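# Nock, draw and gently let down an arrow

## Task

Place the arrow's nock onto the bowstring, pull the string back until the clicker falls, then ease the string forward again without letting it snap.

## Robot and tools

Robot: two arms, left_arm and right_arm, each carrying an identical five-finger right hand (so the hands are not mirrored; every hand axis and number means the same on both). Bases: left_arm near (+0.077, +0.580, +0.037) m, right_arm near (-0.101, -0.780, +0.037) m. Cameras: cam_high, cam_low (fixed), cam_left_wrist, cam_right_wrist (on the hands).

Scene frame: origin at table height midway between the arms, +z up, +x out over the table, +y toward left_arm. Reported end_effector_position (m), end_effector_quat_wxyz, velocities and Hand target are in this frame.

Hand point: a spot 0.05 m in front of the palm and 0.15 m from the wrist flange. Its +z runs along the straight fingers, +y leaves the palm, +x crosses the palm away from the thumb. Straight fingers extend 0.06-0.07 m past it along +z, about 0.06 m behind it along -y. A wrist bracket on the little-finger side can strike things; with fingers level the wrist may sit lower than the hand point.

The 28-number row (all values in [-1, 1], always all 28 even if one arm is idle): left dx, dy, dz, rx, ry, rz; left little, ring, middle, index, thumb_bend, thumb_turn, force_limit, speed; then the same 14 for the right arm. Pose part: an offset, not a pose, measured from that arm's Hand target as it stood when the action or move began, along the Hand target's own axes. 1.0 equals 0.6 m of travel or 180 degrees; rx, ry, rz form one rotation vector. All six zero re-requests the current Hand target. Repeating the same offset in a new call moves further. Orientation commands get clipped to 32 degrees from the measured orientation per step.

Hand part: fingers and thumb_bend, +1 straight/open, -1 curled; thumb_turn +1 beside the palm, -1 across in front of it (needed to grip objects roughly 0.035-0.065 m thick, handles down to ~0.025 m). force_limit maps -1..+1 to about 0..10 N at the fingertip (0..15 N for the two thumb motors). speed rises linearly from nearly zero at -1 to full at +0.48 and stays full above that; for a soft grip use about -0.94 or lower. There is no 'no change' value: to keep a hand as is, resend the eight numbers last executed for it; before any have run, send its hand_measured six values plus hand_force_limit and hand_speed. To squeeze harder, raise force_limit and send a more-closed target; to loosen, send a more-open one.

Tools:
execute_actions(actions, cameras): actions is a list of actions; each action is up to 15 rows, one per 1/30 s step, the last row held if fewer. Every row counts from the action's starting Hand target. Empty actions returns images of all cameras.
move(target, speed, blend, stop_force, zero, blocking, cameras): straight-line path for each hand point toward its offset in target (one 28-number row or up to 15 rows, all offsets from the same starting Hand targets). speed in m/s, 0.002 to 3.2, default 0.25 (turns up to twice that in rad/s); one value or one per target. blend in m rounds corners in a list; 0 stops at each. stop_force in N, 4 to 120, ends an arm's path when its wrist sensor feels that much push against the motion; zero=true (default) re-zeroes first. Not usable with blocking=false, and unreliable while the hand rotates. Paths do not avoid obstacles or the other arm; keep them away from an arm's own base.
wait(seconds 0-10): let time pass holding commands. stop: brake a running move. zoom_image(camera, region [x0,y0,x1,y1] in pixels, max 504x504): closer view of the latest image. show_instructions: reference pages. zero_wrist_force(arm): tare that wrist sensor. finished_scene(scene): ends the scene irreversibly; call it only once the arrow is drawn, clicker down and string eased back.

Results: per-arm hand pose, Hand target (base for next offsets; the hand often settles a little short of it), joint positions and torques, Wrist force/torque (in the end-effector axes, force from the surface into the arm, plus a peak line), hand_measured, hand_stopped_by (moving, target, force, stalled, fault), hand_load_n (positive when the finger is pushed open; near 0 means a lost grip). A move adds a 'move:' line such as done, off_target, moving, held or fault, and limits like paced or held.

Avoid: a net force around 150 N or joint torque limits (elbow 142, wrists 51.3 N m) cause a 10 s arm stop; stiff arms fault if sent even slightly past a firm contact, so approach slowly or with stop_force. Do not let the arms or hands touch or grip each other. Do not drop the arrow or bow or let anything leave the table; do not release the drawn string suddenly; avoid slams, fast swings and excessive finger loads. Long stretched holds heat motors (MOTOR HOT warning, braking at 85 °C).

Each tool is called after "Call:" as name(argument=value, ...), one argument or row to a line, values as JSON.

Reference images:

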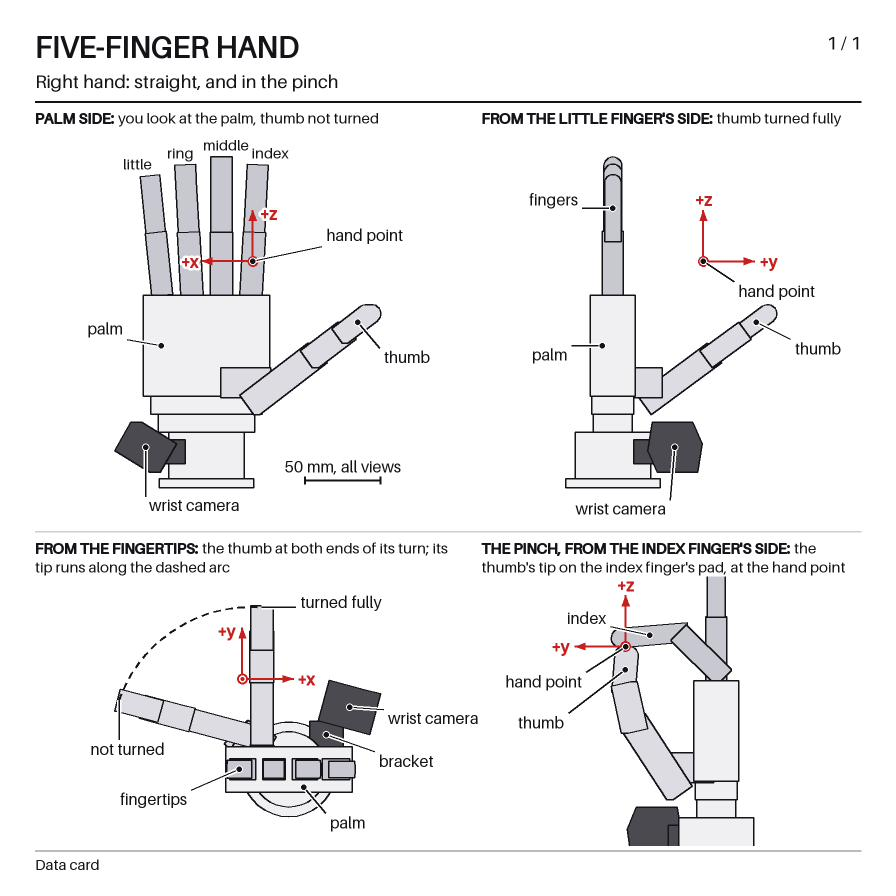

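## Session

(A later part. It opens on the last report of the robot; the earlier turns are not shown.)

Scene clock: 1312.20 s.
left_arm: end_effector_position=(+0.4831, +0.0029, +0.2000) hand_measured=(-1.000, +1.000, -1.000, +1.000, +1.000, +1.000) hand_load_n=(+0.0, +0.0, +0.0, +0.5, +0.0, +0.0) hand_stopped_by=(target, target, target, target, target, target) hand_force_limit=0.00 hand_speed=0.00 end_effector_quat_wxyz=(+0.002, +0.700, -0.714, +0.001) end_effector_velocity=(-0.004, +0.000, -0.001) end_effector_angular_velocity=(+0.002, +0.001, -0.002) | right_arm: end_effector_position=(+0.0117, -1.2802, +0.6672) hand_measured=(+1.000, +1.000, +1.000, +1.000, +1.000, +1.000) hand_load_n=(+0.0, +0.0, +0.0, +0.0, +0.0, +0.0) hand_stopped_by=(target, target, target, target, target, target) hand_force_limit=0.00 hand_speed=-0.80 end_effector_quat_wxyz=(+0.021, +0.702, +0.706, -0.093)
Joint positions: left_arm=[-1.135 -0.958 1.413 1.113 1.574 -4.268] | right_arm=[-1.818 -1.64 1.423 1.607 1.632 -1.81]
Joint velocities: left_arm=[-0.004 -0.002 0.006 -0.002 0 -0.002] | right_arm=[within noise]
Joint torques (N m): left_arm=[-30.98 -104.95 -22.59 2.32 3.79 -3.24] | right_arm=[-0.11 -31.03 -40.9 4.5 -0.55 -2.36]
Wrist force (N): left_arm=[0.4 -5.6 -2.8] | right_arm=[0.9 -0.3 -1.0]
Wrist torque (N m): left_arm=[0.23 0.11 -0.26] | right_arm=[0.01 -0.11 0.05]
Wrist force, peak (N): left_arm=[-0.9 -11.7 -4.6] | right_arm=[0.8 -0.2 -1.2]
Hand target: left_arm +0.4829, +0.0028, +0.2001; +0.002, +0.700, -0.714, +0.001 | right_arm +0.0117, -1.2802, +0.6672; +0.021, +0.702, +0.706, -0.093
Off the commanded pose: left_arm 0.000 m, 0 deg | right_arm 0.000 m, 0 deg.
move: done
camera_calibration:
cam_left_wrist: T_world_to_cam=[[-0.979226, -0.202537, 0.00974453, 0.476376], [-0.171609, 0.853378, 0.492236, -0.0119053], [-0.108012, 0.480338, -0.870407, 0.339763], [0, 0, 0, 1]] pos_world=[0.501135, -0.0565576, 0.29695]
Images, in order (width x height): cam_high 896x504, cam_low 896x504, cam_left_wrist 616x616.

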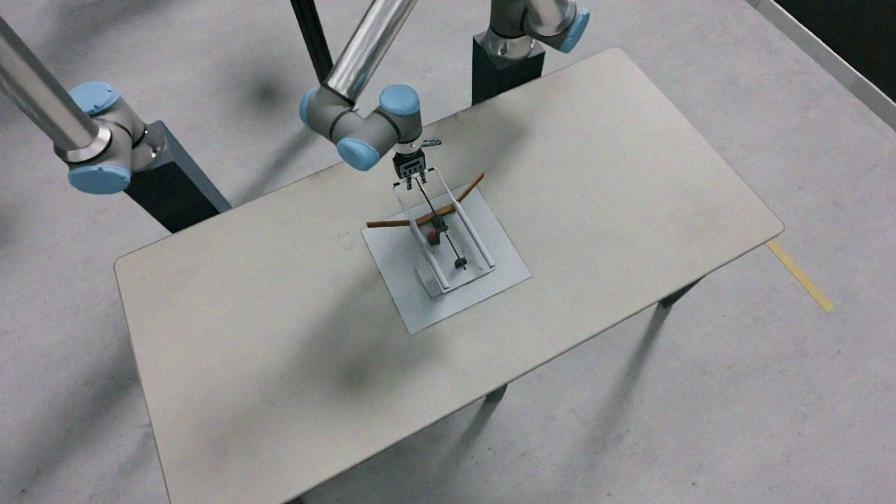

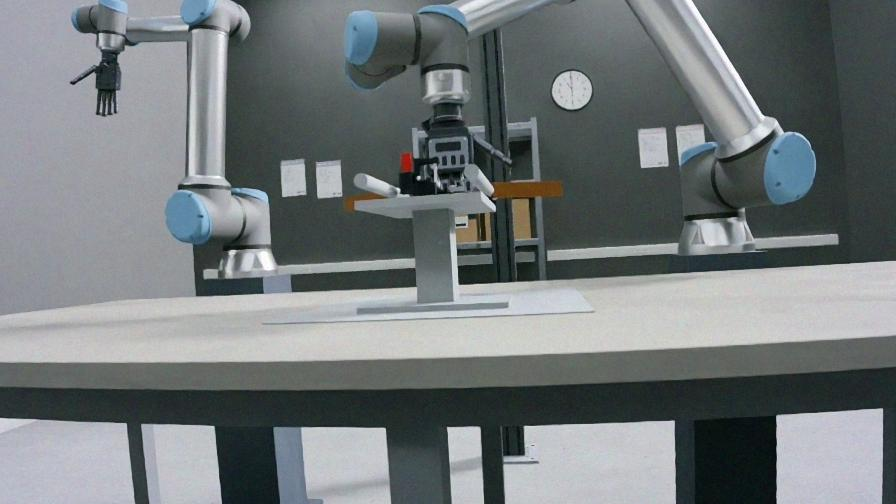

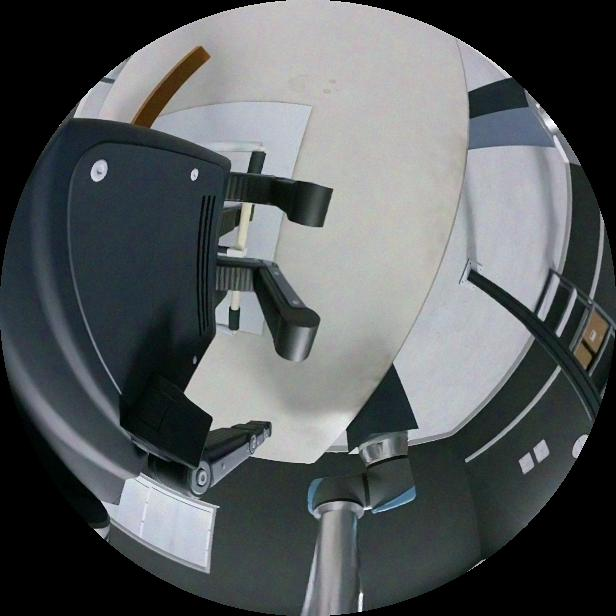

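Call:
zoom_image(
  camera="cam_high",
  region=[440, 240, 490, 290],
)

Call:
zoom_image(
  camera="cam_low",
  region=[395, 150, 455, 210],
)

Call:
move(
  target=[0,-0.056,0,0,0,0,-1,1,-1,1,1,1,0,0,0,0,0,0,0,0,1,1,1,1,1,1,0,-0.8],
  speed=0.025,
  cameras=["cam_high","cam_low","cam_left_wrist"],
)

Call:
zoom_image(
  camera="cam_left_wrist",
  region=[190, 130, 350, 290],
)

Call:
zoom_image(
  camera="cam_high",
  region=[440, 240, 490, 290],
)

Call:
zoom_image(
  camera="cam_low",
  region=[395, 150, 455, 210],
)

Scaled by 10.080 from the camera's 896x504 image, which has a finer 1280x720 frame.

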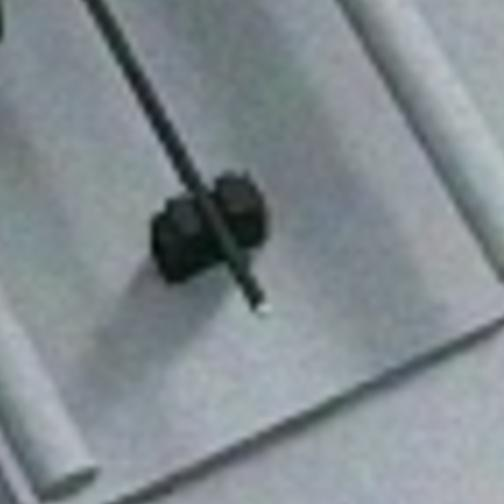

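Scaled by 8.400 from the camera's 896x504 image, which has a finer 1280x720 frame.

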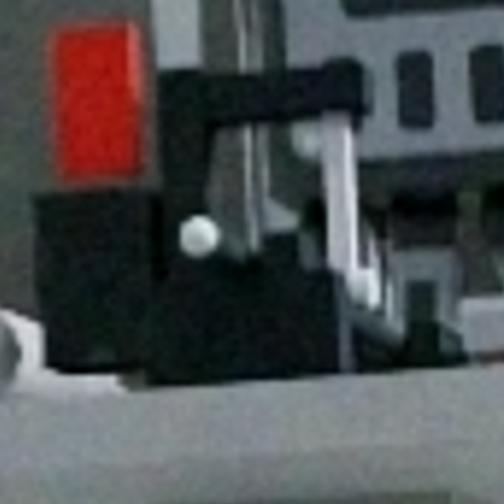

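Scene clock: 1323.13 s.
left_arm: end_effector_position=(+0.5166, +0.0022, +0.2000) hand_measured=(-1.000, +1.000, -1.000, +1.000, +1.000, +1.000) hand_load_n=(+0.0, +0.0, +0.0, +0.0, +0.0, +0.0) hand_stopped_by=(target, target, target, target, target, target) hand_force_limit=0.00 hand_speed=0.00 end_effector_quat_wxyz=(+0.002, +0.700, -0.714, +0.001) | right_arm: end_effector_position=(+0.0117, -1.2802, +0.6672) hand_measured=(+1.000, +1.000, +1.000, +1.000, +1.000, +1.000) hand_load_n=(+0.0, +0.0, +0.0, +0.0, +0.0, +0.0) hand_stopped_by=(target, target, target, target, target, target) hand_force_limit=0.00 hand_speed=-0.80 end_effector_quat_wxyz=(+0.021, +0.702, +0.706, -0.093)
Joint positions: left_arm=[-1.095 -0.925 1.358 1.136 1.575 -4.228] | right_arm=[-1.818 -1.64 1.423 1.607 1.632 -1.81]
Joint torques (N m): left_arm=[-18.26 -109.32 -25.42 3.4 2.29 -0.98] | right_arm=[1.87 -30.68 -41.85 4.5 -0.3 -2.34]
Wrist force (N): left_arm=[0.1 -0.5 -0.1] | right_arm=[0.6 -0.2 -0.9]
Wrist torque (N m): left_arm=[-0.08 0.01 -0.12] | right_arm=[0.03 -0.08 0.04]
Wrist force, peak (N): left_arm=[0.7 -5.8 -3.5] | right_arm=[0.6 -0.5 -1.3]
Hand target: left_arm +0.5164, +0.0021, +0.2000; +0.002, +0.700, -0.714, +0.001 | right_arm +0.0117, -1.2802, +0.6672; +0.021, +0.702, +0.706, -0.093
Off the commanded pose: left_arm 0.000 m, 0 deg | right_arm 0.000 m, 0 deg.
move: done
camera_calibration:
cam_left_wrist: T_world_to_cam=[[-0.979211, -0.202612, 0.00972495, 0.50913], [-0.171693, 0.853404, 0.492161, -0.00547392], [-0.108017, 0.48026, -0.87045, 0.343739], [0, 0, 0, 1]] pos_world=[0.534736, -0.0572571, 0.296951]
Images, in order (width x height): cam_high 896x504, cam_low 896x504, cam_left_wrist 616x616.

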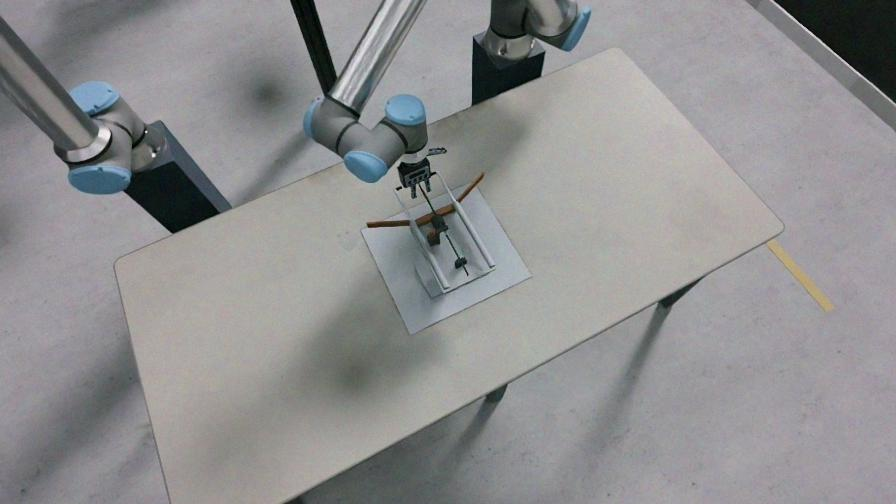

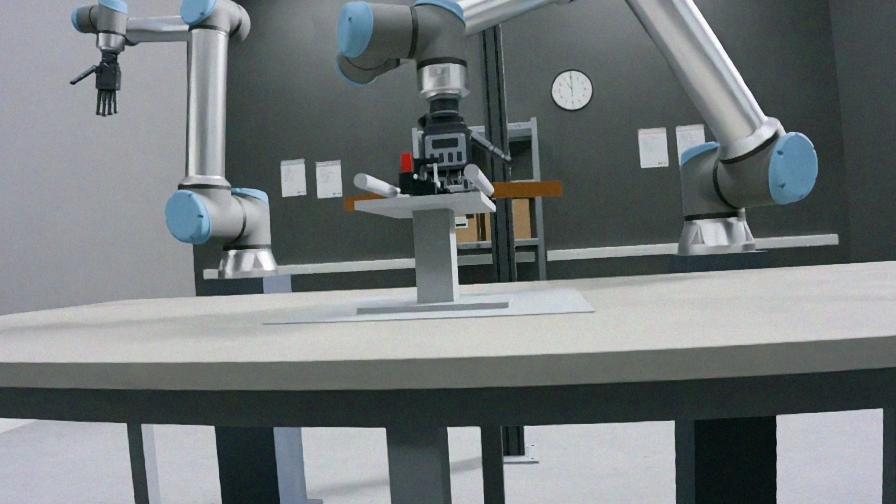

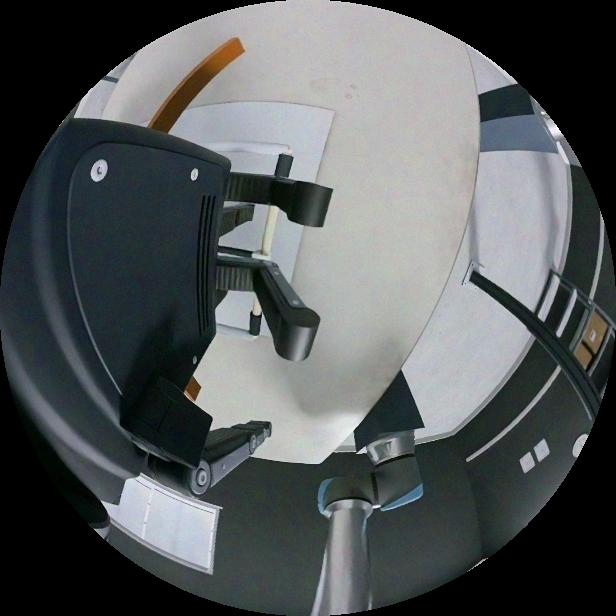

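Scaled by 3.150 from the camera's 616x616 image, which has a finer 880x880 frame.

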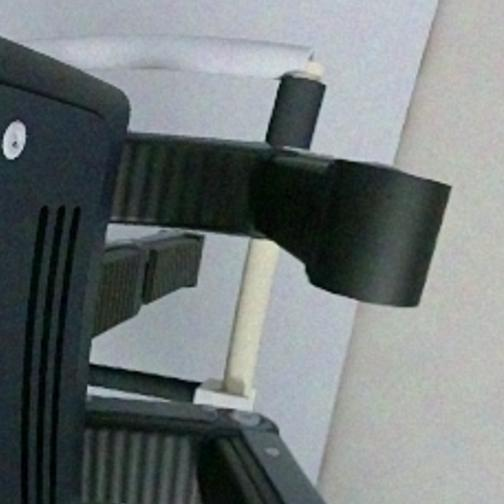

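Scaled by 10.080 from the camera's 896x504 image, which has a finer 1280x720 frame.

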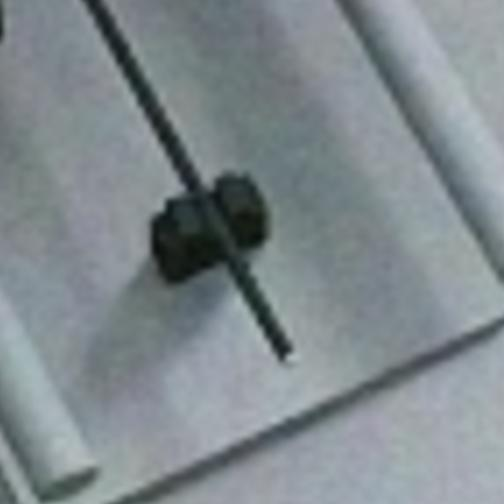

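Scaled by 8.400 from the camera's 896x504 image, which has a finer 1280x720 frame.

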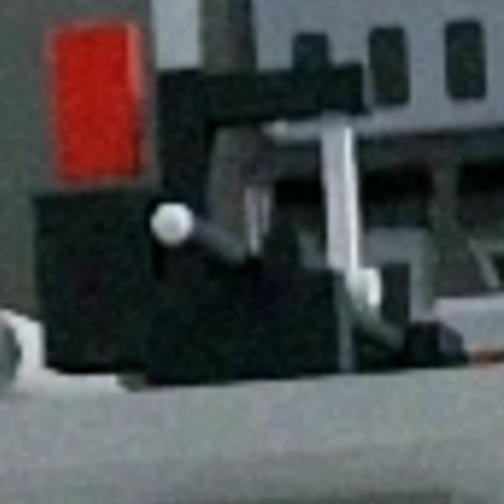

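Call:
move(
  target=[0,0,-0.25,0,0,0,-1,1,-1,1,1,1,0,0,0,0,0,0,0,0,1,1,1,1,1,1,0,-0.8],
  speed=0.12,
  cameras=["cam_high","cam_low","cam_left_wrist"],
)

Call:
zoom_image(
  camera="cam_high",
  region=[360, 140, 500, 300],
)

Call:
zoom_image(
  camera="cam_left_wrist",
  region=[200, 140, 340, 280],
)

Scene clock: 1328.53 s.
left_arm: end_effector_position=(+0.5168, +0.0027, +0.3501) hand_measured=(-1.000, +1.000, -1.000, +1.000, +1.000, +1.000) hand_load_n=(+0.0, +0.0, +0.0, +0.0, +0.0, +0.0) hand_stopped_by=(target, target, target, target, target, target) hand_force_limit=0.00 hand_speed=0.00 end_effector_quat_wxyz=(+0.002, +0.700, -0.714, +0.001) | right_arm: end_effector_position=(+0.0117, -1.2802, +0.6672) hand_measured=(+1.000, +1.000, +1.000, +1.000, +1.000, +1.000) hand_load_n=(+0.0, +0.0, +0.0, +0.0, +0.0, +0.0) hand_stopped_by=(target, target, target, target, target, target) hand_force_limit=0.00 hand_speed=-0.80 end_effector_quat_wxyz=(+0.021, +0.702, +0.706, -0.093)
Joint positions: left_arm=[-1.095 -1.006 1.213 1.361 1.575 -4.227] | right_arm=[-1.818 -1.64 1.423 1.607 1.632 -1.81]
Joint torques (N m): left_arm=[18.18 -80.78 -31.31 2.19 0.09 3.51] | right_arm=[0.1 -32.52 -40.84 4.37 -0.28 -2.36]
Wrist force (N): left_arm=[-0.2 -0.3 0.4] | right_arm=[0.9 -0.3 -0.9]
Wrist torque (N m): left_arm=[-0.09 0.01 -0.09] | right_arm=[0.01 -0.12 0.05]
Wrist force, peak (N): left_arm=[0.1 -0.6 1.9] | right_arm=[0.9 0.1 -1.2]
Hand target: left_arm +0.5168, +0.0027, +0.3500; +0.002, +0.700, -0.714, +0.001 | right_arm +0.0117, -1.2802, +0.6672; +0.021, +0.702, +0.706, -0.093
Off the commanded pose: left_arm 0.000 m, 0 deg | right_arm 0.000 m, 0 deg.
move: done
camera_calibration:
cam_left_wrist: T_world_to_cam=[[-0.979221, -0.202565, 0.00968421, 0.508014], [-0.171703, 0.853546, 0.491913, -0.079701], [-0.10791, 0.480028, -0.870591, 0.474121], [0, 0, 0, 1]] pos_world=[0.534936, -0.0566574, 0.447052]
Images, in order (width x height): cam_high 896x504, cam_low 896x504, cam_left_wrist 616x616.

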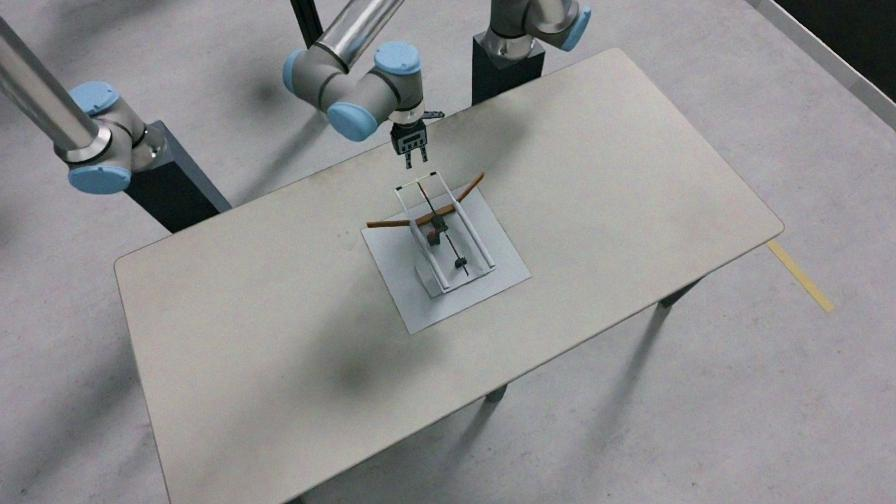

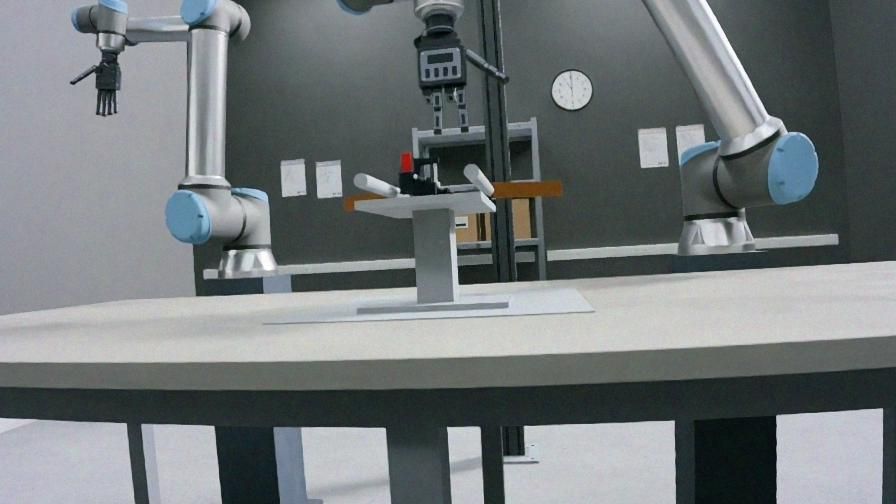

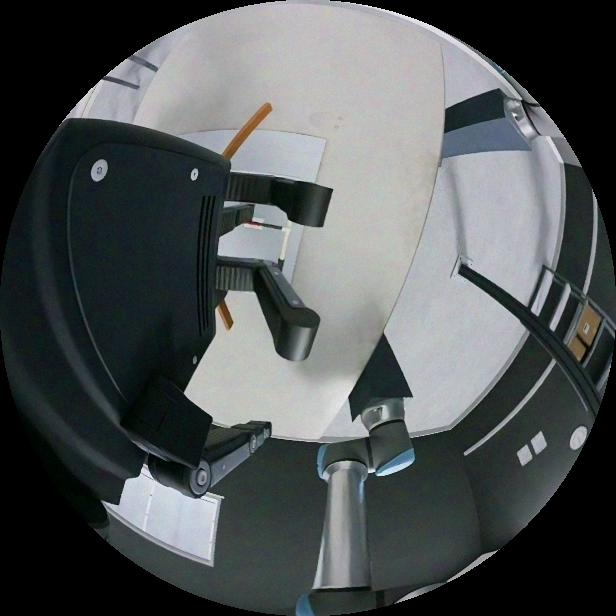

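Scaled by 3.150 from the camera's 896x504 image, which has a finer 1280x720 frame.

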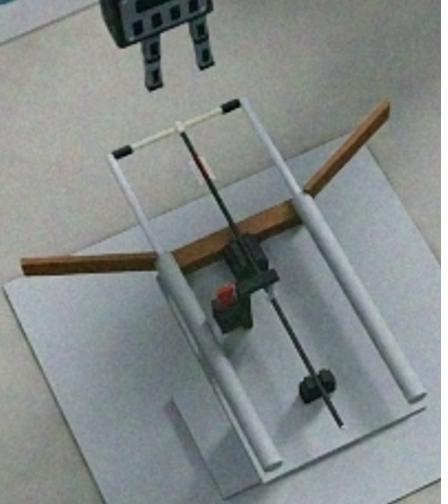

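Scaled by 3.600 from the camera's 616x616 image, which has a finer 880x880 frame.

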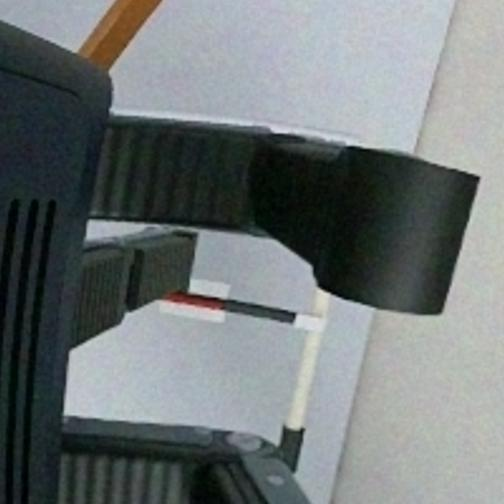

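Call:
finished_scene(
  scene=2,
)

The scene is finished: the task was done.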